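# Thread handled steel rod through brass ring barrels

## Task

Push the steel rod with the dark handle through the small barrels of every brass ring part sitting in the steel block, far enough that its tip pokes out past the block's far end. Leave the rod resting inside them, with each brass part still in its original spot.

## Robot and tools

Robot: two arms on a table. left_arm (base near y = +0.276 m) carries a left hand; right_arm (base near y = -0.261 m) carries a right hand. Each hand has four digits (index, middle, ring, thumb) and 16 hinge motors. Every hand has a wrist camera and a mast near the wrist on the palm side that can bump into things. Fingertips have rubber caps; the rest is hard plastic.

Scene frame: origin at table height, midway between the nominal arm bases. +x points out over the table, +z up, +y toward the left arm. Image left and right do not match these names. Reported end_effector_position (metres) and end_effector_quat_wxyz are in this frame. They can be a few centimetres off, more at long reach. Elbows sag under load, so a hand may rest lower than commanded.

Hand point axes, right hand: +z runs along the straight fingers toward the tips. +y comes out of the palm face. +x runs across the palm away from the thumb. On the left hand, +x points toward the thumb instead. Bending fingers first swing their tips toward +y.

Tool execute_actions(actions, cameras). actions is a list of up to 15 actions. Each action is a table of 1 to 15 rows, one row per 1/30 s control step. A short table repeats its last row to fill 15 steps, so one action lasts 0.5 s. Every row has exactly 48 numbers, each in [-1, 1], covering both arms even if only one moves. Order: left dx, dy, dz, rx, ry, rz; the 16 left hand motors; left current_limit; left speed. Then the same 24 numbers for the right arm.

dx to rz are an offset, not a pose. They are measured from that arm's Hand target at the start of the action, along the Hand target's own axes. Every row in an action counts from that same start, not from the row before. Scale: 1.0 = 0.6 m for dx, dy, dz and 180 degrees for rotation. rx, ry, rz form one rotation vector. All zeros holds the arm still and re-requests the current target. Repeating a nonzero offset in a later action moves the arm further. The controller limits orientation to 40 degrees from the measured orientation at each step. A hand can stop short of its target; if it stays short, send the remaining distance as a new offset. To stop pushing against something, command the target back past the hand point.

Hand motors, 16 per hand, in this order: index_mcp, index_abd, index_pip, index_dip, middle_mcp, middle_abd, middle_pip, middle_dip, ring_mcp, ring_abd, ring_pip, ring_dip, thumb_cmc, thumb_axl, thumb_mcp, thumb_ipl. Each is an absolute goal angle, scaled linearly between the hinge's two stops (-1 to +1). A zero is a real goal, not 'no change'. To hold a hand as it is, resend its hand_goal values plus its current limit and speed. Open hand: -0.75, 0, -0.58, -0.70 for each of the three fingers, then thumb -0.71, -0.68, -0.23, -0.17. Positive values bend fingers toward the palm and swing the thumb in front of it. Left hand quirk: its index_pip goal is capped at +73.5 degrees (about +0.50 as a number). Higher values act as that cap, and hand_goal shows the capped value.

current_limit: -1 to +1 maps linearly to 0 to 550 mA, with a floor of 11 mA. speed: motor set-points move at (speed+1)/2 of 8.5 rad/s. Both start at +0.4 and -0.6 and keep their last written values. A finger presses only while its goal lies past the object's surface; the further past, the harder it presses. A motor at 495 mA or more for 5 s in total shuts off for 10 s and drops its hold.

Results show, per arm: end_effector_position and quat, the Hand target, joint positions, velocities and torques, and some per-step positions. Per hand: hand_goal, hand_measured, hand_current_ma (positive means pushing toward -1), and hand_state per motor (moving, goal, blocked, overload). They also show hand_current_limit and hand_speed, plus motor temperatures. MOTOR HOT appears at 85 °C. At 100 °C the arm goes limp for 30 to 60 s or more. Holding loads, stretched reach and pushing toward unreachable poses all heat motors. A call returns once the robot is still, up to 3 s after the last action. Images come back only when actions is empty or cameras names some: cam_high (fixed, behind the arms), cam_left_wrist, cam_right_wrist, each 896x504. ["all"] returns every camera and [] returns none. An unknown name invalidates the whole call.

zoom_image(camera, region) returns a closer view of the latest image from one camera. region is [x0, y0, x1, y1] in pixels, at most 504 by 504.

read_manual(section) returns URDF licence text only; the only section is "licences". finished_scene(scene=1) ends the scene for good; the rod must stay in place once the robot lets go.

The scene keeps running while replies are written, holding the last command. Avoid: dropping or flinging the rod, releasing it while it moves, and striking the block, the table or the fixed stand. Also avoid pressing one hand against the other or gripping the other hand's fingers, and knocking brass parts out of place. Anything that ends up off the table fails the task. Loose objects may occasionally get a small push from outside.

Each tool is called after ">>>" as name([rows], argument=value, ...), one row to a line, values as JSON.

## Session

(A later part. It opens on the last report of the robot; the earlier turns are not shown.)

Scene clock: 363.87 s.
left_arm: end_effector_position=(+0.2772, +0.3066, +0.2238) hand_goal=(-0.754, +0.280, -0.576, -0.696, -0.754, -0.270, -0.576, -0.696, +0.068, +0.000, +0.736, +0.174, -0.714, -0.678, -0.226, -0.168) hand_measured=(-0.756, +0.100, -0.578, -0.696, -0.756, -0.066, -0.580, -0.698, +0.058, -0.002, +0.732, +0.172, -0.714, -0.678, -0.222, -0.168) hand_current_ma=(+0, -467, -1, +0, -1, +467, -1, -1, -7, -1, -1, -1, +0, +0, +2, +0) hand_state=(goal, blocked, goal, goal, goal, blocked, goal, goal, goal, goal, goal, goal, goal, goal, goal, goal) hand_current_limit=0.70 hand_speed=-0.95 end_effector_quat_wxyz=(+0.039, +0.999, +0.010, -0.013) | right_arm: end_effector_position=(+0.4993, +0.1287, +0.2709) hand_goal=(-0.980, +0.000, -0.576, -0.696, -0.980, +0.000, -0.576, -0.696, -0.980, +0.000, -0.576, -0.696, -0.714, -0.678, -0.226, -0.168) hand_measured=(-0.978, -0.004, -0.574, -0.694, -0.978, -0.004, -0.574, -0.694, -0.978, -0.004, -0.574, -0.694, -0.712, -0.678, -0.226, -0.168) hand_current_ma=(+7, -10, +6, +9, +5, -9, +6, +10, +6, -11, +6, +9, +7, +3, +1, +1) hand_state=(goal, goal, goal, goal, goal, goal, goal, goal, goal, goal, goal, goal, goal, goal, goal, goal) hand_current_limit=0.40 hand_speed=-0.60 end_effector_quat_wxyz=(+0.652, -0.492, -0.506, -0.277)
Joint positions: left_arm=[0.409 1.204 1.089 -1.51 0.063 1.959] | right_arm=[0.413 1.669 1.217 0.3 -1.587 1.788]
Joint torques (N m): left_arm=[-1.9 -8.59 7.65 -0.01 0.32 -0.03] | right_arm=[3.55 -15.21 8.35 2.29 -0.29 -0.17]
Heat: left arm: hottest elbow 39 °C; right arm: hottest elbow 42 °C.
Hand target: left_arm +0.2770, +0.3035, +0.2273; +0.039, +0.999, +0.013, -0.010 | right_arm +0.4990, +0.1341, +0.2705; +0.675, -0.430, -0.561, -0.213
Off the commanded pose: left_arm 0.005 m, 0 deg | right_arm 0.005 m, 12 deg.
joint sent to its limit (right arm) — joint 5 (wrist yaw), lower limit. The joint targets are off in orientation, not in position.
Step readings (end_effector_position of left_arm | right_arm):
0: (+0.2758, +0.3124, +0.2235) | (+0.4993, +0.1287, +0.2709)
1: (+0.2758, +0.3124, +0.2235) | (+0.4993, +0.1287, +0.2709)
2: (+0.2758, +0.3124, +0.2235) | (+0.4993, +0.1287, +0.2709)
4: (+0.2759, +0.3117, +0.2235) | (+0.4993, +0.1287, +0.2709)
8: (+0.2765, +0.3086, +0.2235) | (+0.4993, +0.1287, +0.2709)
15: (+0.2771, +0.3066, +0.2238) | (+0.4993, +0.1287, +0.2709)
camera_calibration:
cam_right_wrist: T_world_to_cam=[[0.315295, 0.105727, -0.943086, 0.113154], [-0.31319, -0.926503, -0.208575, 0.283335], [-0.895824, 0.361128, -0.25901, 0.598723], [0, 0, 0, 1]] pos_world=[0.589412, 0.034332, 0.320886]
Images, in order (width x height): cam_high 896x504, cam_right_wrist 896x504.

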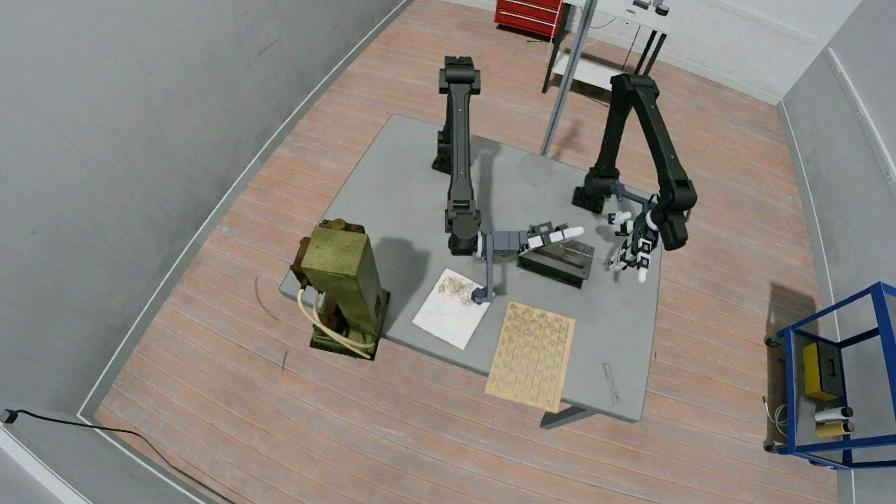

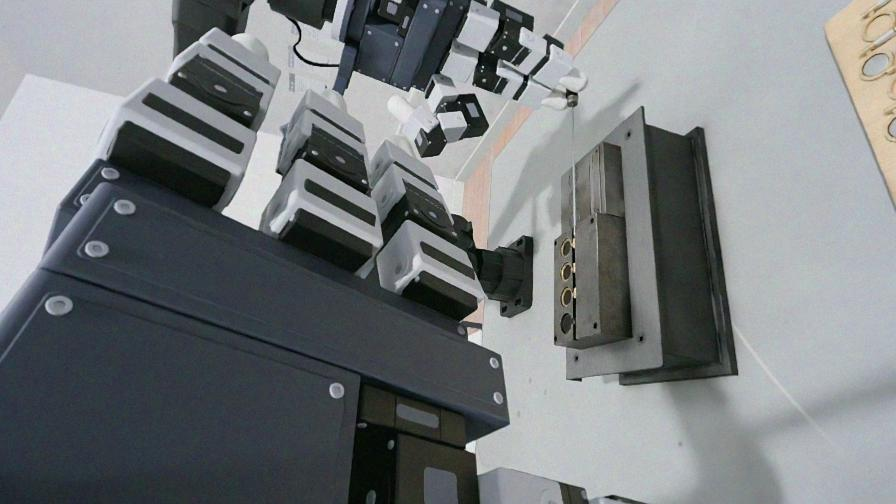

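>>> execute_actions([
  [[-0.001,0.008,0,0,0,0,-0.754,0.28,-0.576,-0.696,-0.754,-0.27,-0.576,-0.696,0.068,0,0.737,0.174,-0.714,-0.678,-0.226,-0.168,0.7,-0.95,0,0,0,0,0,0,-0.98,0,-0.576,-0.696,-0.98,0,-0.576,-0.696,-0.98,0,-0.576,-0.696,-0.714,-0.678,-0.226,-0.168,0.4,-0.6]],
], cameras=["cam_high","cam_right_wrist"])

>>> zoom_image(camera="cam_right_wrist", region=[562, 222, 582, 252])

>>> zoom_image(camera="cam_right_wrist", region=[555, 80, 595, 120])

Scene clock: 365.37 s.
left_arm: end_effector_position=(+0.2781, +0.3025, +0.2259) hand_goal=(-0.754, +0.280, -0.576, -0.696, -0.754, -0.270, -0.576, -0.696, +0.068, +0.000, +0.736, +0.174, -0.714, -0.678, -0.226, -0.168) hand_measured=(-0.756, +0.100, -0.578, -0.696, -0.756, -0.066, -0.580, -0.698, +0.058, -0.002, +0.732, +0.172, -0.714, -0.678, -0.222, -0.168) hand_current_ma=(+0, -467, -1, +0, -1, +467, -1, -1, -7, -1, -1, -1, +0, +0, +2, +0) hand_state=(goal, blocked, goal, goal, goal, blocked, goal, goal, goal, goal, goal, goal, goal, goal, goal, goal) hand_current_limit=0.70 hand_speed=-0.95 end_effector_quat_wxyz=(+0.038, +0.999, +0.010, -0.010) | right_arm: end_effector_position=(+0.4993, +0.1287, +0.2709) hand_goal=(-0.980, +0.000, -0.576, -0.696, -0.980, +0.000, -0.576, -0.696, -0.980, +0.000, -0.576, -0.696, -0.714, -0.678, -0.226, -0.168) hand_measured=(-0.978, -0.004, -0.574, -0.694, -0.978, -0.004, -0.574, -0.694, -0.978, -0.004, -0.574, -0.694, -0.712, -0.678, -0.226, -0.168) hand_current_ma=(+7, -10, +6, +9, +5, -9, +6, +10, +6, -11, +6, +9, +7, +3, +1, +1) hand_state=(goal, goal, goal, goal, goal, goal, goal, goal, goal, goal, goal, goal, goal, goal, goal, goal) hand_current_limit=0.40 hand_speed=-0.60 end_effector_quat_wxyz=(+0.652, -0.492, -0.506, -0.277)
Joint positions: left_arm=[0.396 1.196 1.089 -1.51 0.063 1.945] | right_arm=[0.413 1.669 1.217 0.3 -1.587 1.788]
Joint torques (N m): left_arm=[-1.79 -8.35 7.39 -0.12 0.33 -0.11] | right_arm=[3.19 -15.68 8.47 2.17 -0.22 -0.14]
Heat: left arm: hottest elbow 39 °C; right arm: hottest elbow 42 °C.
Hand target: left_arm +0.2765, +0.2987, +0.2278; +0.039, +0.999, +0.013, -0.010 | right_arm +0.4990, +0.1341, +0.2705; +0.675, -0.430, -0.561, -0.213
Off the commanded pose: left_arm 0.004 m, 0 deg | right_arm 0.005 m, 12 deg.
joint sent to its limit (right arm) — joint 5 (wrist yaw), lower limit. The joint targets are off in orientation, not in position.
Step readings (end_effector_position of left_arm | right_arm):
0: (+0.2772, +0.3066, +0.2238) | (+0.4993, +0.1287, +0.2709)
1: (+0.2772, +0.3066, +0.2239) | (+0.4993, +0.1287, +0.2709)
2: (+0.2773, +0.3065, +0.2239) | (+0.4993, +0.1287, +0.2709)
4: (+0.2775, +0.3056, +0.2242) | (+0.4993, +0.1287, +0.2709)
8: (+0.2778, +0.3030, +0.2254) | (+0.4993, +0.1287, +0.2709)
15: (+0.2780, +0.3024, +0.2259) | (+0.4993, +0.1287, +0.2709)
camera_calibration:
cam_right_wrist: T_world_to_cam=[[0.315295, 0.105727, -0.943086, 0.113154], [-0.31319, -0.926503, -0.208575, 0.283335], [-0.895824, 0.361128, -0.25901, 0.598723], [0, 0, 0, 1]] pos_world=[0.589412, 0.034332, 0.320886]
Images, in order (width x height): cam_high 896x504, cam_right_wrist 896x504.

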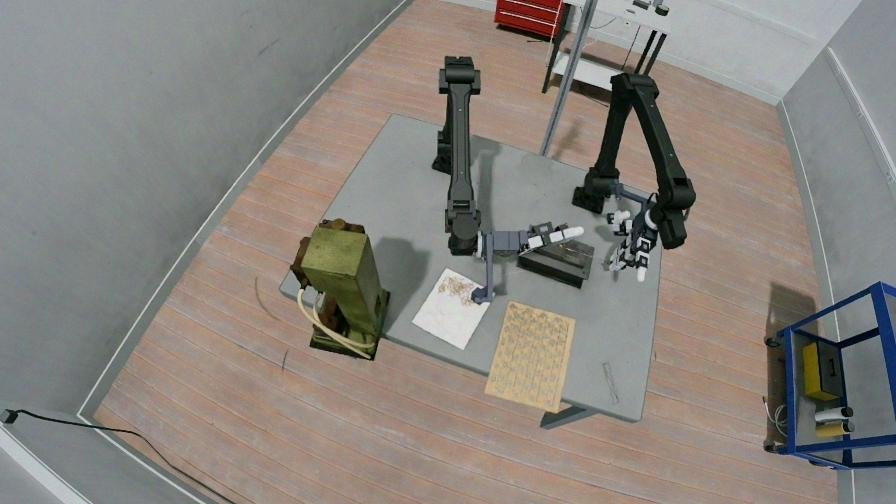

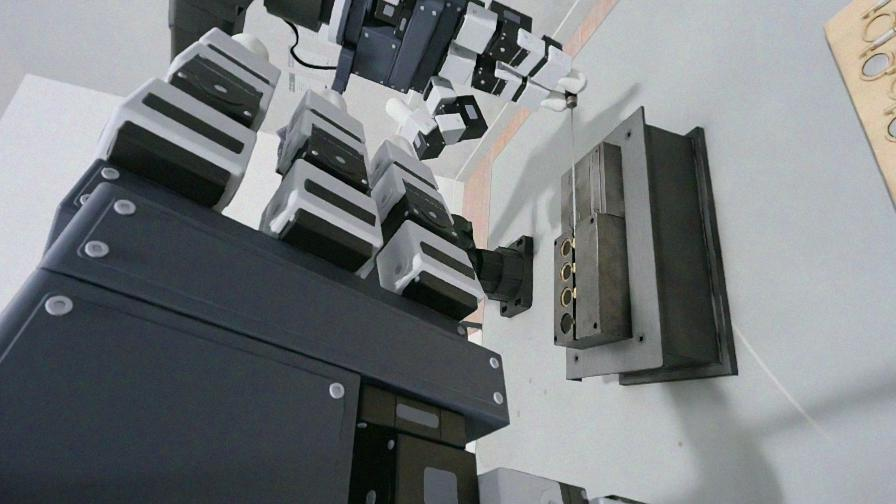

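Scaled by 16.800 from the camera's 896x504 image, which has a finer 1280x720 frame.

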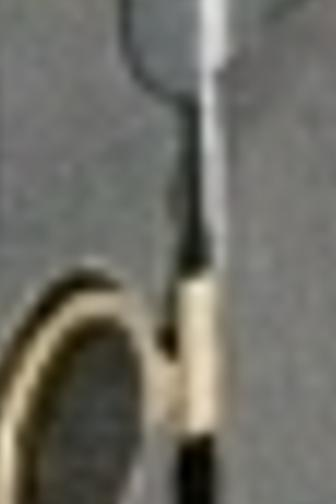

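Scaled by 12.600 from the camera's 896x504 image, which has a finer 1280x720 frame.

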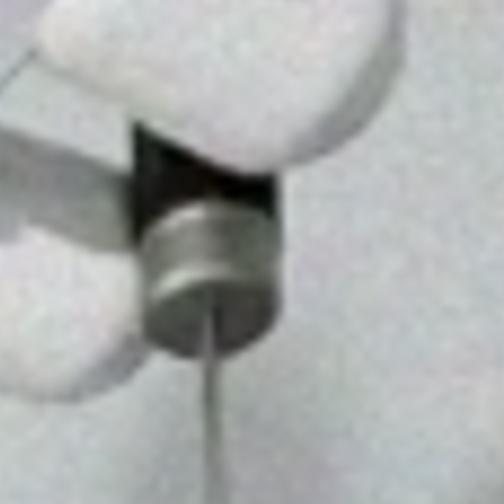

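>>> execute_actions([
  [[-0.001,0.0083,0,0,0,0,-0.754,0.28,-0.576,-0.696,-0.754,-0.27,-0.576,-0.696,0.068,0,0.737,0.174,-0.714,-0.678,-0.226,-0.168,0.7,-0.95,0,0,0,0,0,0,-0.98,0,-0.576,-0.696,-0.98,0,-0.576,-0.696,-0.98,0,-0.576,-0.696,-0.714,-0.678,-0.226,-0.168,0.4,-0.6]],
], cameras=["cam_high","cam_right_wrist"])

>>> zoom_image(camera="cam_right_wrist", region=[562, 225, 582, 280])

>>> zoom_image(camera="cam_right_wrist", region=[555, 80, 595, 120])

>>> zoom_image(camera="cam_high", region=[550, 235, 630, 279])

Scene clock: 367.10 s.
left_arm: end_effector_position=(+0.2791, +0.2979, +0.2277) hand_goal=(-0.754, +0.280, -0.576, -0.696, -0.754, -0.270, -0.576, -0.696, +0.068, +0.000, +0.736, +0.174, -0.714, -0.678, -0.226, -0.168) hand_measured=(-0.754, +0.100, -0.578, -0.696, -0.756, -0.066, -0.580, -0.698, +0.058, -0.002, +0.732, +0.172, -0.714, -0.678, -0.222, -0.168) hand_current_ma=(+0, -467, +0, +0, -1, +467, -1, -1, -7, -1, -1, -1, +0, +0, +2, +0) hand_state=(goal, blocked, goal, goal, goal, blocked, goal, goal, goal, goal, goal, goal, goal, goal, goal, goal) hand_current_limit=0.70 hand_speed=-0.95 end_effector_quat_wxyz=(+0.037, +0.999, +0.010, -0.007) | right_arm: end_effector_position=(+0.4993, +0.1287, +0.2709) hand_goal=(-0.980, +0.000, -0.576, -0.696, -0.980, +0.000, -0.576, -0.696, -0.980, +0.000, -0.576, -0.696, -0.714, -0.678, -0.226, -0.168) hand_measured=(-0.978, -0.004, -0.574, -0.694, -0.978, -0.004, -0.574, -0.694, -0.978, -0.004, -0.574, -0.694, -0.712, -0.678, -0.226, -0.168) hand_current_ma=(+7, -10, +6, +9, +5, -9, +6, +10, +6, -11, +6, +9, +7, +3, +1, +1) hand_state=(goal, goal, goal, goal, goal, goal, goal, goal, goal, goal, goal, goal, goal, goal, goal, goal) hand_current_limit=0.40 hand_speed=-0.60 end_effector_quat_wxyz=(+0.652, -0.492, -0.506, -0.277)
Joint positions: left_arm=[0.382 1.19 1.089 -1.51 0.064 1.932] | right_arm=[0.413 1.669 1.217 0.3 -1.587 1.788]
Joint torques (N m): left_arm=[-1.61 -8.47 6.99 -0.16 0.32 -0.07] | right_arm=[2.55 -15.97 8.7 2.29 -0.19 -0.11]
Heat: left arm: hottest elbow 39 °C; right arm: hottest elbow 42 °C.
Hand target: left_arm +0.2760, +0.2937, +0.2282; +0.039, +0.999, +0.013, -0.010 | right_arm +0.4990, +0.1341, +0.2705; +0.675, -0.430, -0.561, -0.213
Off the commanded pose: left_arm 0.005 m, 0 deg | right_arm 0.005 m, 12 deg.
joint sent to its limit (right arm) — joint 5 (wrist yaw), lower limit. The joint targets are off in orientation, not in position.
Step readings (end_effector_position of left_arm | right_arm):
0: (+0.2781, +0.3025, +0.2259) | (+0.4993, +0.1287, +0.2709)
1: (+0.2781, +0.3025, +0.2259) | (+0.4993, +0.1287, +0.2709)
2: (+0.2782, +0.3023, +0.2259) | (+0.4993, +0.1287, +0.2709)
4: (+0.2784, +0.3013, +0.2261) | (+0.4993, +0.1287, +0.2709)
8: (+0.2788, +0.2985, +0.2271) | (+0.4993, +0.1287, +0.2709)
15: (+0.2790, +0.2979, +0.2277) | (+0.4993, +0.1287, +0.2709)
camera_calibration:
cam_right_wrist: T_world_to_cam=[[0.315295, 0.105727, -0.943086, 0.113154], [-0.31319, -0.926503, -0.208575, 0.283335], [-0.895824, 0.361128, -0.25901, 0.598723], [0, 0, 0, 1]] pos_world=[0.589412, 0.034332, 0.320886]
Images, in order (width x height): cam_high 896x504, cam_right_wrist 896x504.

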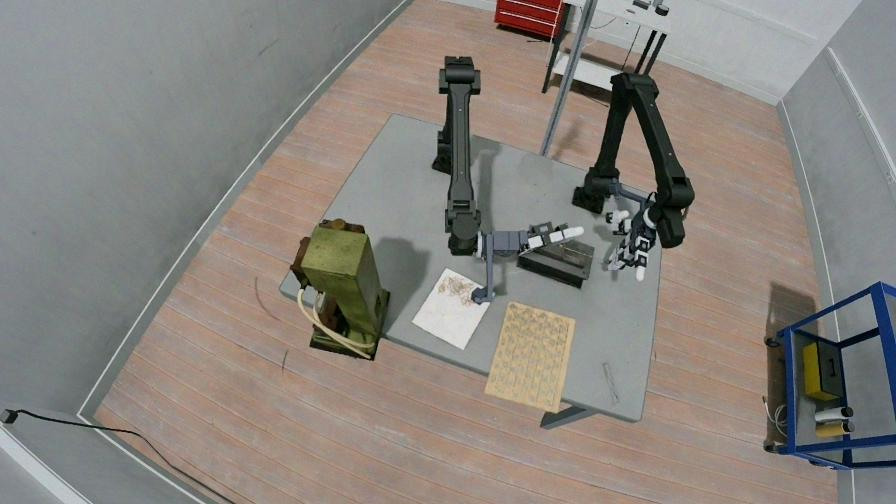

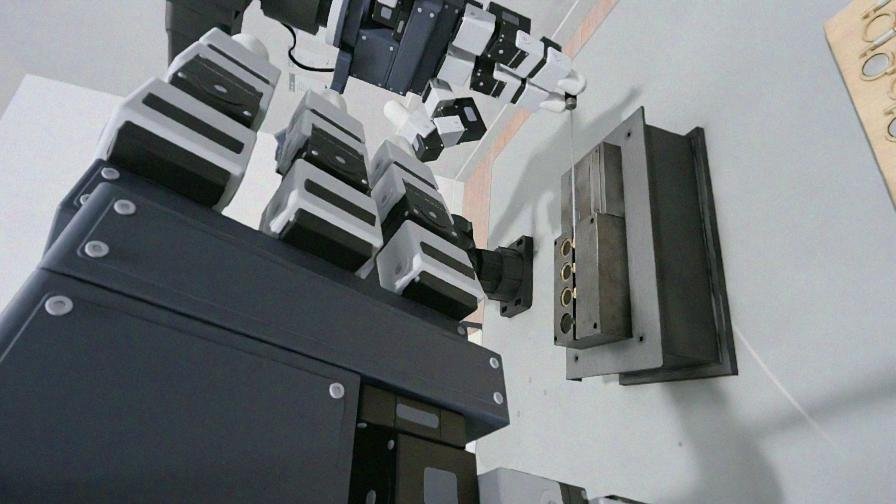

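Scaled by 9.164 from the camera's 896x504 image, which has a finer 1280x720 frame.

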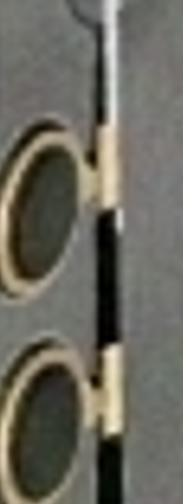

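Scaled by 12.600 from the camera's 896x504 image, which has a finer 1280x720 frame.

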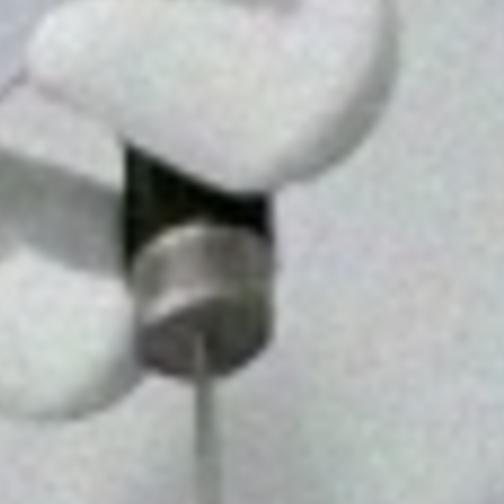

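Scaled by 6.300 from the camera's 896x504 image, which has a finer 1280x720 frame.

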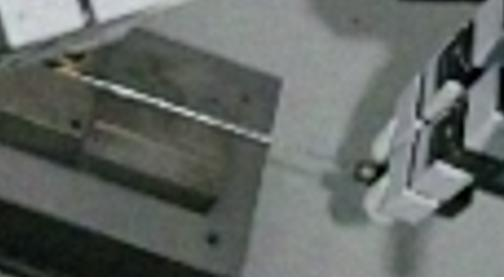

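>>> zoom_image(camera="cam_right_wrist", region=[564, 236, 584, 266])

Scaled by 16.800 from the camera's 896x504 image, which has a finer 1280x720 frame.

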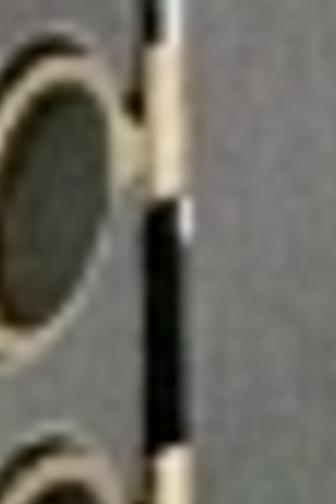

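>>> execute_actions([
  [[0,0.01,0.001,0,0,0,-0.754,0.28,-0.576,-0.696,-0.754,-0.27,-0.576,-0.696,0.068,0,0.737,0.174,-0.714,-0.678,-0.226,-0.168,0.7,-0.95,0,0,0,0,0,0,-0.98,0,-0.576,-0.696,-0.98,0,-0.576,-0.696,-0.98,0,-0.576,-0.696,-0.714,-0.678,-0.226,-0.168,0.4,-0.6]],
], cameras=["cam_high","cam_right_wrist"])

>>> zoom_image(camera="cam_right_wrist", region=[564, 236, 584, 266])

>>> zoom_image(camera="cam_right_wrist", region=[555, 80, 595, 120])

>>> zoom_image(camera="cam_high", region=[550, 235, 630, 279])

Scene clock: 369.57 s.
left_arm: end_effector_position=(+0.2788, +0.2916, +0.2267) hand_goal=(-0.754, +0.280, -0.576, -0.696, -0.754, -0.270, -0.576, -0.696, +0.068, +0.000, +0.736, +0.174, -0.714, -0.678, -0.226, -0.168) hand_measured=(-0.754, +0.100, -0.578, -0.696, -0.756, -0.066, -0.580, -0.698, +0.058, -0.002, +0.732, +0.172, -0.714, -0.678, -0.222, -0.168) hand_current_ma=(+0, -468, +0, +0, -1, +467, -1, -1, -7, -1, -1, -1, +0, +0, +2, +0) hand_state=(goal, blocked, goal, goal, goal, blocked, goal, goal, goal, goal, goal, goal, goal, goal, goal, goal) hand_current_limit=0.70 hand_speed=-0.95 end_effector_quat_wxyz=(+0.038, +0.999, +0.010, -0.008) | right_arm: end_effector_position=(+0.4993, +0.1287, +0.2709) hand_goal=(-0.980, +0.000, -0.576, -0.696, -0.980, +0.000, -0.576, -0.696, -0.980, +0.000, -0.576, -0.696, -0.714, -0.678, -0.226, -0.168) hand_measured=(-0.978, -0.004, -0.574, -0.694, -0.978, -0.004, -0.574, -0.694, -0.978, -0.004, -0.574, -0.694, -0.712, -0.678, -0.226, -0.168) hand_current_ma=(+7, -10, +6, +9, +5, -9, +6, +10, +6, -11, +6, +9, +7, +3, +1, +1) hand_state=(goal, goal, goal, goal, goal, goal, goal, goal, goal, goal, goal, goal, goal, goal, goal, goal) hand_current_limit=0.40 hand_speed=-0.60 end_effector_quat_wxyz=(+0.652, -0.492, -0.506, -0.277)
Joint positions: left_arm=[0.364 1.185 1.082 -1.51 0.065 1.914] | right_arm=[0.413 1.669 1.217 0.3 -1.587 1.788]
Joint torques (N m): left_arm=[-1.67 -8.12 7.35 0.03 0.33 -0.05] | right_arm=[2.73 -14.97 8.49 2.17 -0.2 -0.1]
Heat: left arm: hottest elbow 39 °C; right arm: hottest elbow 42 °C.
Hand target: left_arm +0.2762, +0.2877, +0.2280; +0.039, +0.999, +0.013, -0.010 | right_arm +0.4990, +0.1341, +0.2705; +0.675, -0.430, -0.561, -0.213
Off the commanded pose: left_arm 0.005 m, 0 deg | right_arm 0.005 m, 12 deg.
joint sent to its limit (right arm) — joint 5 (wrist yaw), lower limit. The joint targets are off in orientation, not in position.
Step readings (end_effector_position of left_arm | right_arm):
0: (+0.2791, +0.2980, +0.2277) | (+0.4993, +0.1287, +0.2709)
1: (+0.2791, +0.2980, +0.2277) | (+0.4993, +0.1287, +0.2709)
2: (+0.2791, +0.2977, +0.2275) | (+0.4993, +0.1287, +0.2709)
4: (+0.2789, +0.2962, +0.2273) | (+0.4993, +0.1287, +0.2709)
8: (+0.2784, +0.2923, +0.2267) | (+0.4993, +0.1287, +0.2709)
15: (+0.2787, +0.2915, +0.2267) | (+0.4993, +0.1287, +0.2709)
camera_calibration:
cam_right_wrist: T_world_to_cam=[[0.315295, 0.105727, -0.943086, 0.113154], [-0.31319, -0.926503, -0.208575, 0.283335], [-0.895824, 0.361128, -0.25901, 0.598723], [0, 0, 0, 1]] pos_world=[0.589412, 0.034332, 0.320886]
Images, in order (width x height): cam_high 896x504, cam_right_wrist 896x504.

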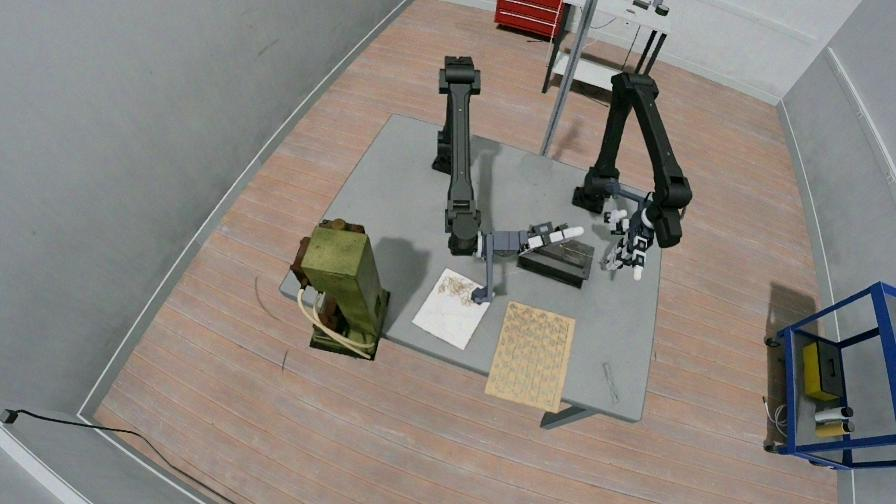

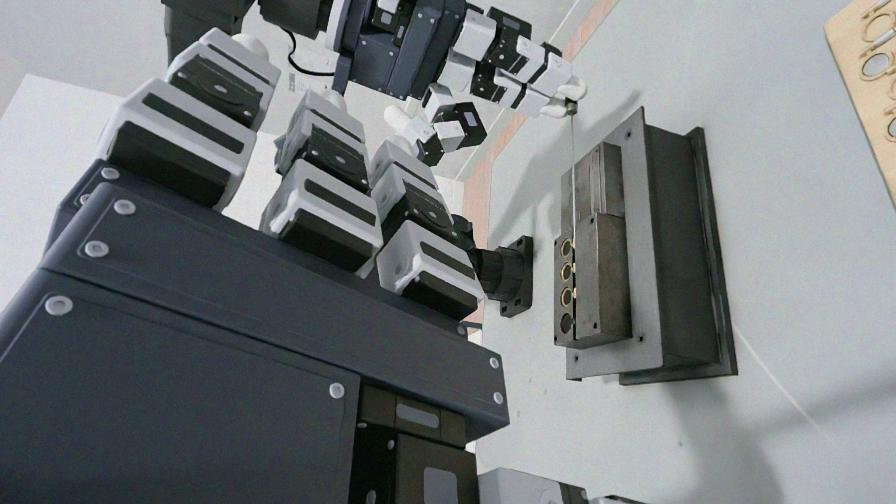

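Scaled by 16.800 from the camera's 896x504 image, which has a finer 1280x720 frame.

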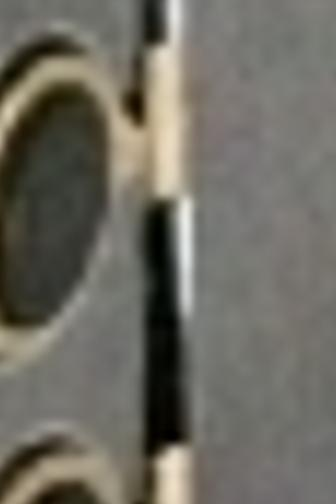

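Scaled by 12.600 from the camera's 896x504 image, which has a finer 1280x720 frame.

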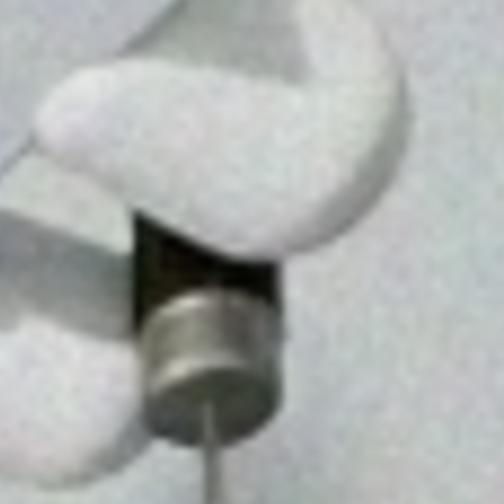

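Scaled by 6.300 from the camera's 896x504 image, which has a finer 1280x720 frame.

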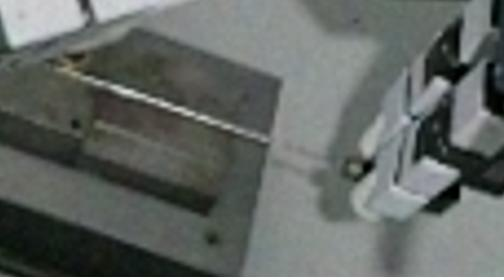

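>>> execute_actions([
  [[0.001,0.01,0,0,0,0,-0.754,0.28,-0.576,-0.696,-0.754,-0.27,-0.576,-0.696,0.068,0,0.737,0.174,-0.714,-0.678,-0.226,-0.168,0.7,-0.95,0,0,0,0,0,0,-0.98,0,-0.576,-0.696,-0.98,0,-0.576,-0.696,-0.98,0,-0.576,-0.696,-0.714,-0.678,-0.226,-0.168,0.4,-0.6]],
], cameras=["cam_high","cam_right_wrist"])

>>> zoom_image(camera="cam_right_wrist", region=[564, 236, 584, 276])

>>> zoom_image(camera="cam_right_wrist", region=[555, 85, 595, 125])

>>> zoom_image(camera="cam_high", region=[550, 235, 630, 279])

Scene clock: 371.00 s.
left_arm: end_effector_position=(+0.2800, +0.2856, +0.2280) hand_goal=(-0.754, +0.280, -0.576, -0.696, -0.754, -0.270, -0.576, -0.696, +0.068, +0.000, +0.736, +0.174, -0.714, -0.678, -0.226, -0.168) hand_measured=(-0.754, +0.100, -0.578, -0.696, -0.756, -0.066, -0.580, -0.698, +0.058, -0.002, +0.732, +0.172, -0.714, -0.678, -0.222, -0.168) hand_current_ma=(+0, -467, +0, +0, -1, +467, -1, -1, -7, -1, -1, -1, +0, +0, +2, +0) hand_state=(goal, blocked, goal, goal, goal, blocked, goal, goal, goal, goal, goal, goal, goal, goal, goal, goal) hand_current_limit=0.70 hand_speed=-0.95 end_effector_quat_wxyz=(+0.037, +0.999, +0.010, -0.008) | right_arm: end_effector_position=(+0.4993, +0.1287, +0.2709) hand_goal=(-0.980, +0.000, -0.576, -0.696, -0.980, +0.000, -0.576, -0.696, -0.980, +0.000, -0.576, -0.696, -0.714, -0.678, -0.226, -0.168) hand_measured=(-0.978, -0.004, -0.574, -0.694, -0.978, -0.004, -0.574, -0.694, -0.978, -0.004, -0.574, -0.694, -0.712, -0.678, -0.226, -0.168) hand_current_ma=(+7, -10, +6, +9, +5, -9, +6, +10, +6, -11, +6, +9, +7, +3, +1, +1) hand_state=(goal, goal, goal, goal, goal, goal, goal, goal, goal, goal, goal, goal, goal, goal, goal, goal) hand_current_limit=0.40 hand_speed=-0.60 end_effector_quat_wxyz=(+0.652, -0.492, -0.506, -0.277)
Joint positions: left_arm=[0.345 1.181 1.082 -1.511 0.065 1.895] | right_arm=[0.413 1.669 1.217 0.3 -1.587 1.788]
Joint torques (N m): left_arm=[-1.2 -7.94 7.12 -0.1 0.32 -0.03] | right_arm=[2.67 -15.79 8.66 2.39 -0.25 -0.13]
Heat: left arm: hottest elbow 39 °C; right arm: hottest elbow 42 °C.
Hand target: left_arm +0.2769, +0.2817, +0.2284; +0.039, +0.999, +0.013, -0.010 | right_arm +0.4990, +0.1341, +0.2705; +0.675, -0.430, -0.561, -0.213
Off the commanded pose: left_arm 0.005 m, 0 deg | right_arm 0.005 m, 12 deg.
joint sent to its limit (right arm) — joint 5 (wrist yaw), lower limit. The joint targets are off in orientation, not in position.
Step readings (end_effector_position of left_arm | right_arm):
0: (+0.2789, +0.2916, +0.2267) | (+0.4993, +0.1287, +0.2709)
1: (+0.2789, +0.2916, +0.2267) | (+0.4993, +0.1287, +0.2709)
2: (+0.2790, +0.2914, +0.2267) | (+0.4993, +0.1287, +0.2709)
4: (+0.2793, +0.2901, +0.2269) | (+0.4993, +0.1287, +0.2709)
8: (+0.2796, +0.2865, +0.2277) | (+0.4993, +0.1287, +0.2709)
15: (+0.2799, +0.2856, +0.2280) | (+0.4993, +0.1287, +0.2709)
camera_calibration:
cam_right_wrist: T_world_to_cam=[[0.315295, 0.105727, -0.943086, 0.113154], [-0.31319, -0.926503, -0.208575, 0.283335], [-0.895824, 0.361128, -0.25901, 0.598723], [0, 0, 0, 1]] pos_world=[0.589412, 0.034332, 0.320886]
Images, in order (width x height): cam_high 896x504, cam_right_wrist 896x504.

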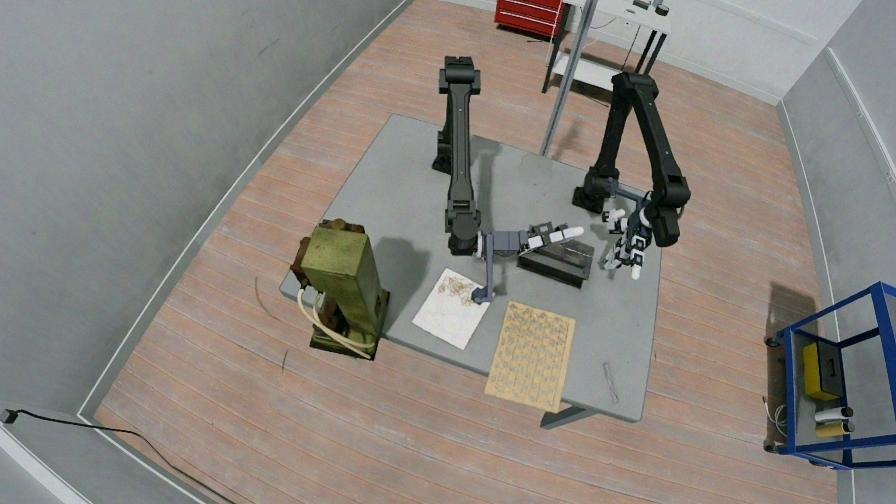

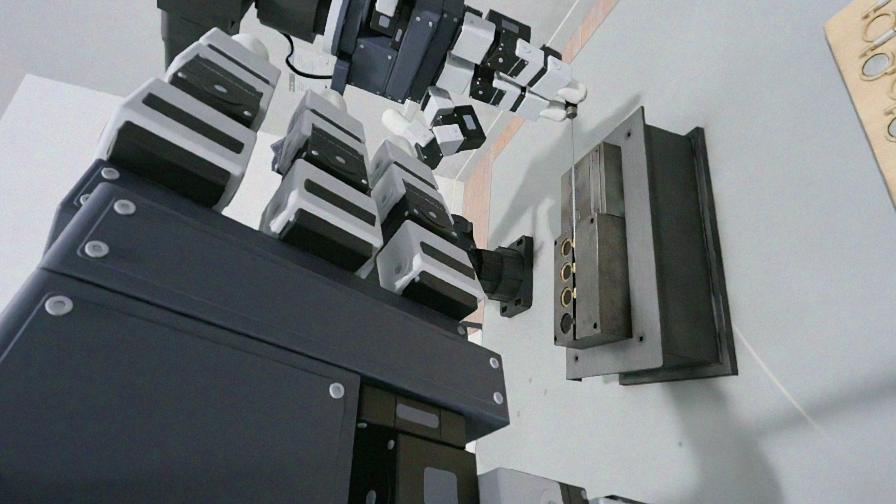

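Scaled by 12.600 from the camera's 896x504 image, which has a finer 1280x720 frame.

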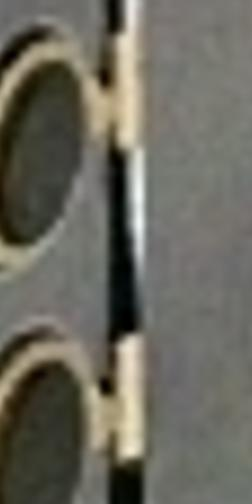

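Scaled by 12.600 from the camera's 896x504 image, which has a finer 1280x720 frame.

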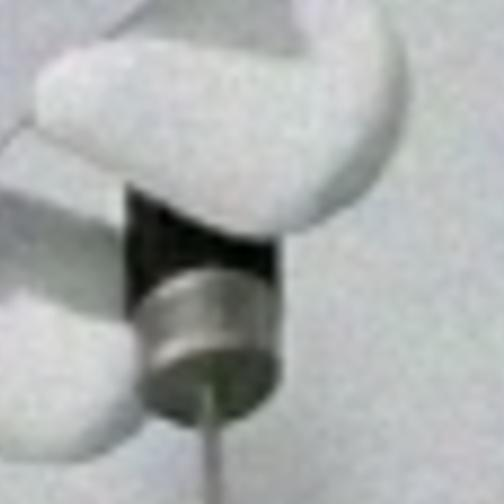

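Scaled by 6.300 from the camera's 896x504 image, which has a finer 1280x720 frame.

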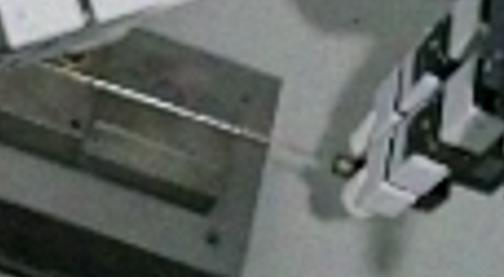

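>>> execute_actions([
  [[0.001,0.0083,0.001,0,0,0,-0.754,0.28,-0.576,-0.696,-0.754,-0.27,-0.576,-0.696,0.068,0,0.737,0.174,-0.714,-0.678,-0.226,-0.168,0.7,-0.95,0,0,0,0,0,0,-0.98,0,-0.576,-0.696,-0.98,0,-0.576,-0.696,-0.98,0,-0.576,-0.696,-0.714,-0.678,-0.226,-0.168,0.4,-0.6]],
], cameras=["cam_high","cam_right_wrist"])

>>> zoom_image(camera="cam_right_wrist", region=[564, 236, 584, 276])

>>> zoom_image(camera="cam_right_wrist", region=[555, 90, 595, 130])

>>> zoom_image(camera="cam_high", region=[550, 235, 630, 279])

Scene clock: 372.43 s.
left_arm: end_effector_position=(+0.2800, +0.2805, +0.2270) hand_goal=(-0.754, +0.280, -0.576, -0.696, -0.754, -0.270, -0.576, -0.696, +0.068, +0.000, +0.736, +0.174, -0.714, -0.678, -0.226, -0.168) hand_measured=(-0.754, +0.100, -0.578, -0.696, -0.756, -0.066, -0.580, -0.698, +0.058, -0.002, +0.732, +0.172, -0.714, -0.678, -0.222, -0.168) hand_current_ma=(+0, -468, +0, +0, -1, +467, -1, -1, -7, -1, -1, -1, +0, +0, +2, +0) hand_state=(goal, blocked, goal, goal, goal, blocked, goal, goal, goal, goal, goal, goal, goal, goal, goal, goal) hand_current_limit=0.70 hand_speed=-0.95 end_effector_quat_wxyz=(+0.038, +0.999, +0.010, -0.009) | right_arm: end_effector_position=(+0.4993, +0.1287, +0.2709) hand_goal=(-0.980, +0.000, -0.576, -0.696, -0.980, +0.000, -0.576, -0.696, -0.980, +0.000, -0.576, -0.696, -0.714, -0.678, -0.226, -0.168) hand_measured=(-0.978, -0.004, -0.574, -0.694, -0.978, -0.004, -0.574, -0.694, -0.978, -0.004, -0.574, -0.694, -0.712, -0.678, -0.226, -0.168) hand_current_ma=(+7, -10, +6, +9, +5, -9, +6, +10, +6, -11, +6, +9, +7, +3, +1, +1) hand_state=(goal, goal, goal, goal, goal, goal, goal, goal, goal, goal, goal, goal, goal, goal, goal, goal) hand_current_limit=0.40 hand_speed=-0.60 end_effector_quat_wxyz=(+0.652, -0.492, -0.506, -0.277)
Joint positions: left_arm=[0.33 1.179 1.078 -1.511 0.066 1.879] | right_arm=[0.413 1.669 1.217 0.3 -1.587 1.788]
Joint torques (N m): left_arm=[-1.67 -8.06 7.16 -0.09 0.33 -0.01] | right_arm=[2.84 -15.79 8.46 2.29 -0.24 -0.11]
Heat: left arm: hottest elbow 39 °C; right arm: hottest elbow 42 °C.
Hand target: left_arm +0.2776, +0.2768, +0.2283; +0.039, +0.999, +0.013, -0.010 | right_arm +0.4990, +0.1341, +0.2705; +0.675, -0.430, -0.561, -0.213
Off the commanded pose: left_arm 0.005 m, 0 deg | right_arm 0.005 m, 12 deg.
joint sent to its limit (right arm) — joint 5 (wrist yaw), lower limit. The joint targets are off in orientation, not in position.
Step readings (end_effector_position of left_arm | right_arm):
0: (+0.2800, +0.2856, +0.2280) | (+0.4993, +0.1287, +0.2709)
1: (+0.2800, +0.2857, +0.2280) | (+0.4993, +0.1287, +0.2709)
2: (+0.2801, +0.2854, +0.2281) | (+0.4993, +0.1287, +0.2709)
4: (+0.2801, +0.2844, +0.2279) | (+0.4993, +0.1287, +0.2709)
8: (+0.2797, +0.2810, +0.2270) | (+0.4993, +0.1287, +0.2709)
15: (+0.2799, +0.2805, +0.2270) | (+0.4993, +0.1287, +0.2709)
camera_calibration:
cam_right_wrist: T_world_to_cam=[[0.315295, 0.105727, -0.943086, 0.113154], [-0.31319, -0.926503, -0.208575, 0.283335], [-0.895824, 0.361128, -0.25901, 0.598723], [0, 0, 0, 1]] pos_world=[0.589412, 0.034332, 0.320886]
Images, in order (width x height): cam_high 896x504, cam_right_wrist 896x504.

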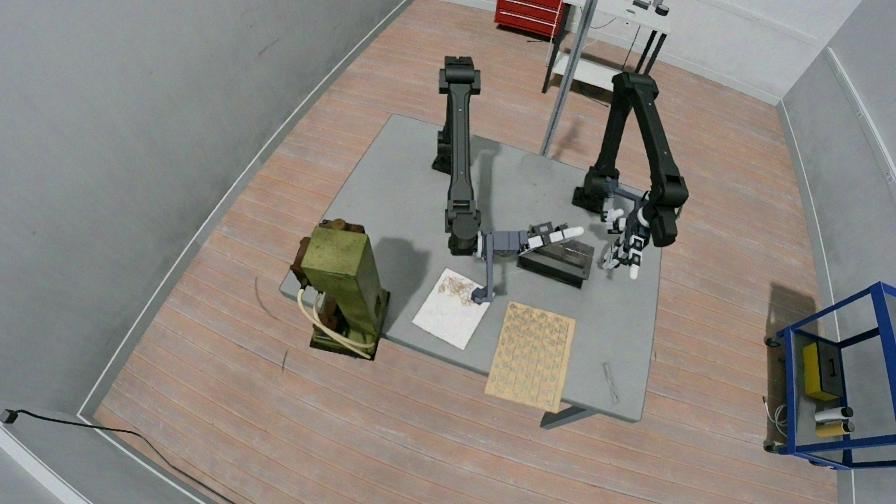

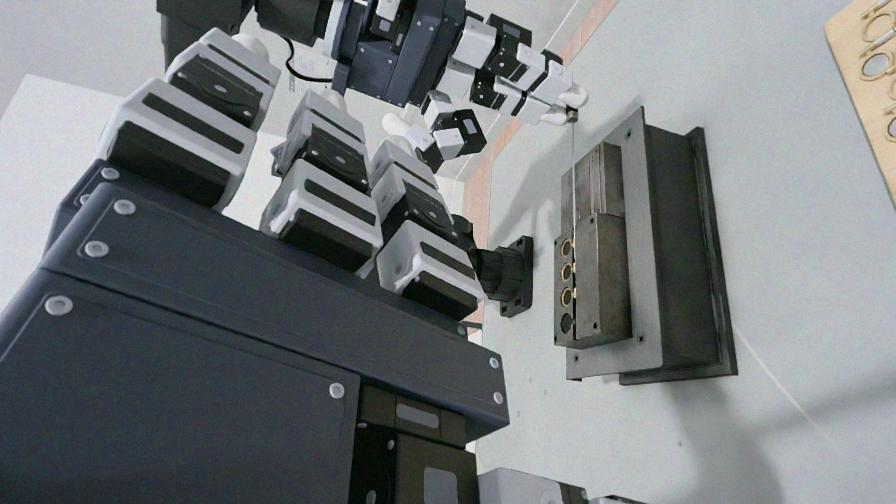

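Scaled by 12.600 from the camera's 896x504 image, which has a finer 1280x720 frame.

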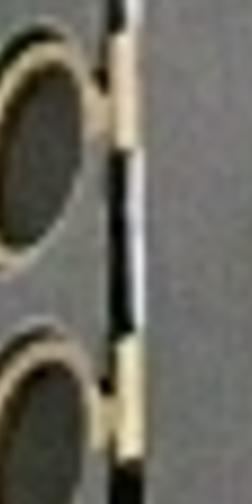

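Scaled by 12.600 from the camera's 896x504 image, which has a finer 1280x720 frame.

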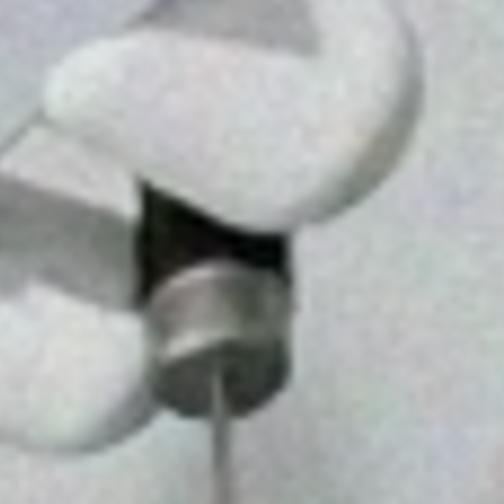

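Scaled by 6.300 from the camera's 896x504 image, which has a finer 1280x720 frame.

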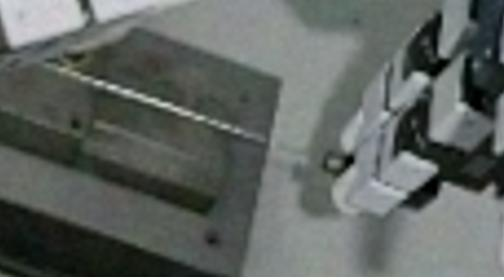

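>>> execute_actions([
  [[0.001,0.0083,0.0005,0,0,0,-0.754,0.28,-0.576,-0.696,-0.754,-0.27,-0.576,-0.696,0.068,0,0.737,0.174,-0.714,-0.678,-0.226,-0.168,0.7,-0.95,0,0,0,0,0,0,-0.98,0,-0.576,-0.696,-0.98,0,-0.576,-0.696,-0.98,0,-0.576,-0.696,-0.714,-0.678,-0.226,-0.168,0.4,-0.6]],
], cameras=["cam_high","cam_right_wrist"])

>>> zoom_image(camera="cam_right_wrist", region=[564, 236, 584, 276])

>>> zoom_image(camera="cam_right_wrist", region=[555, 90, 595, 130])

>>> zoom_image(camera="cam_high", region=[550, 235, 630, 279])

Scene clock: 373.87 s.
left_arm: end_effector_position=(+0.2812, +0.2755, +0.2278) hand_goal=(-0.754, +0.280, -0.576, -0.696, -0.754, -0.270, -0.576, -0.696, +0.068, +0.000, +0.736, +0.174, -0.714, -0.678, -0.226, -0.168) hand_measured=(-0.754, +0.100, -0.578, -0.696, -0.756, -0.066, -0.580, -0.698, +0.058, -0.002, +0.732, +0.172, -0.714, -0.678, -0.222, -0.168) hand_current_ma=(+0, -467, +0, +0, -1, +467, -1, -1, -7, -1, -1, -1, +0, +0, +2, +0) hand_state=(goal, blocked, goal, goal, goal, blocked, goal, goal, goal, goal, goal, goal, goal, goal, goal, goal) hand_current_limit=0.70 hand_speed=-0.95 end_effector_quat_wxyz=(+0.038, +0.999, +0.010, -0.009) | right_arm: end_effector_position=(+0.4993, +0.1287, +0.2709) hand_goal=(-0.980, +0.000, -0.576, -0.696, -0.980, +0.000, -0.576, -0.696, -0.980, +0.000, -0.576, -0.696, -0.714, -0.678, -0.226, -0.168) hand_measured=(-0.978, -0.004, -0.574, -0.694, -0.978, -0.004, -0.574, -0.694, -0.978, -0.004, -0.574, -0.694, -0.712, -0.678, -0.226, -0.168) hand_current_ma=(+7, -10, +6, +9, +5, -9, +6, +10, +6, -11, +6, +9, +7, +3, +1, +1) hand_state=(goal, goal, goal, goal, goal, goal, goal, goal, goal, goal, goal, goal, goal, goal, goal, goal) hand_current_limit=0.40 hand_speed=-0.60 end_effector_quat_wxyz=(+0.652, -0.492, -0.506, -0.277)
Joint positions: left_arm=[0.314 1.176 1.078 -1.511 0.067 1.863] | right_arm=[0.413 1.669 1.217 0.3 -1.587 1.788]
Joint torques (N m): left_arm=[-1.55 -8.47 7.1 -0.12 0.31 -0.08] | right_arm=[3.08 -15.27 8.66 2.33 -0.22 -0.15]
Heat: left arm: hottest elbow 39 °C; right arm: hottest elbow 42 °C.
Hand target: left_arm +0.2784, +0.2717, +0.2283; +0.039, +0.999, +0.013, -0.010 | right_arm +0.4990, +0.1341, +0.2705; +0.675, -0.430, -0.561, -0.213
Off the commanded pose: left_arm 0.005 m, 0 deg | right_arm 0.005 m, 12 deg.
joint sent to its limit (right arm) — joint 5 (wrist yaw), lower limit. The joint targets are off in orientation, not in position.
Step readings (end_effector_position of left_arm | right_arm):
0: (+0.2801, +0.2805, +0.2270) | (+0.4993, +0.1287, +0.2709)
1: (+0.2801, +0.2804, +0.2270) | (+0.4993, +0.1287, +0.2709)
2: (+0.2802, +0.2803, +0.2270) | (+0.4993, +0.1287, +0.2709)
4: (+0.2804, +0.2791, +0.2271) | (+0.4993, +0.1287, +0.2709)
8: (+0.2808, +0.2761, +0.2277) | (+0.4993, +0.1287, +0.2709)
15: (+0.2811, +0.2755, +0.2278) | (+0.4993, +0.1287, +0.2709)
camera_calibration:
cam_right_wrist: T_world_to_cam=[[0.315295, 0.105727, -0.943086, 0.113154], [-0.31319, -0.926503, -0.208575, 0.283335], [-0.895824, 0.361128, -0.25901, 0.598723], [0, 0, 0, 1]] pos_world=[0.589412, 0.034332, 0.320886]
Images, in order (width x height): cam_high 896x504, cam_right_wrist 896x504.

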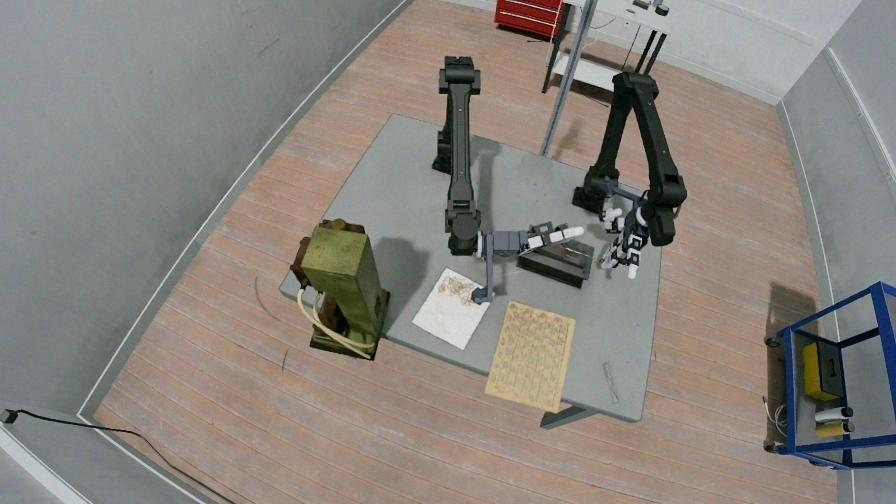

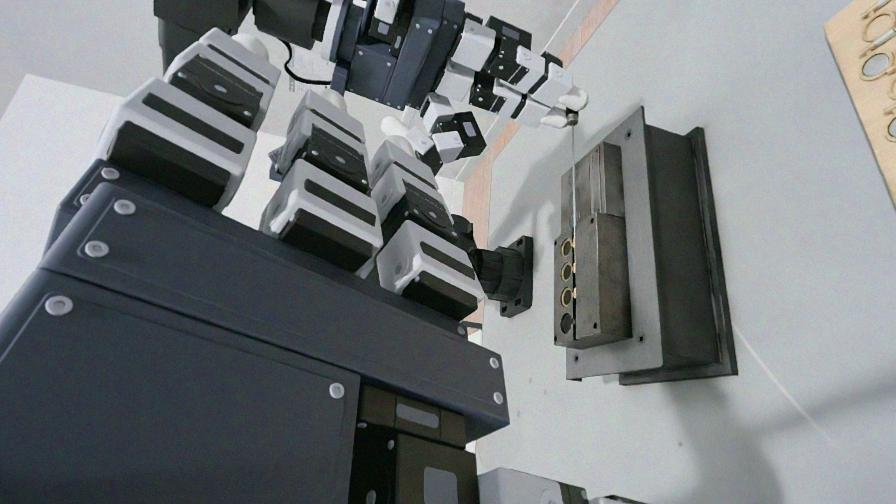

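Scaled by 12.600 from the camera's 896x504 image, which has a finer 1280x720 frame.

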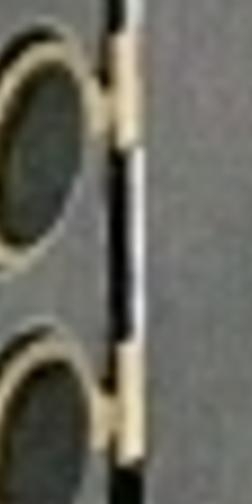

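Scaled by 12.600 from the camera's 896x504 image, which has a finer 1280x720 frame.

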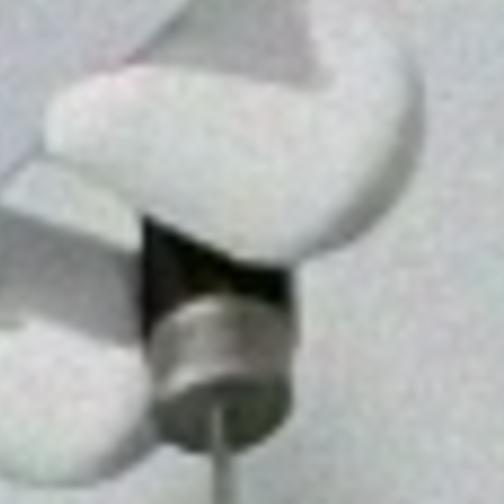

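Scaled by 6.300 from the camera's 896x504 image, which has a finer 1280x720 frame.

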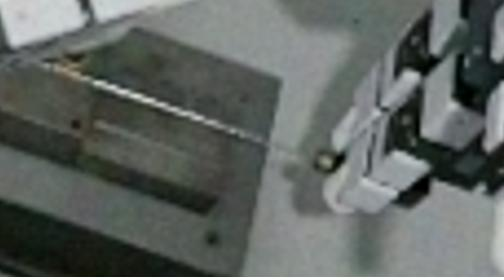

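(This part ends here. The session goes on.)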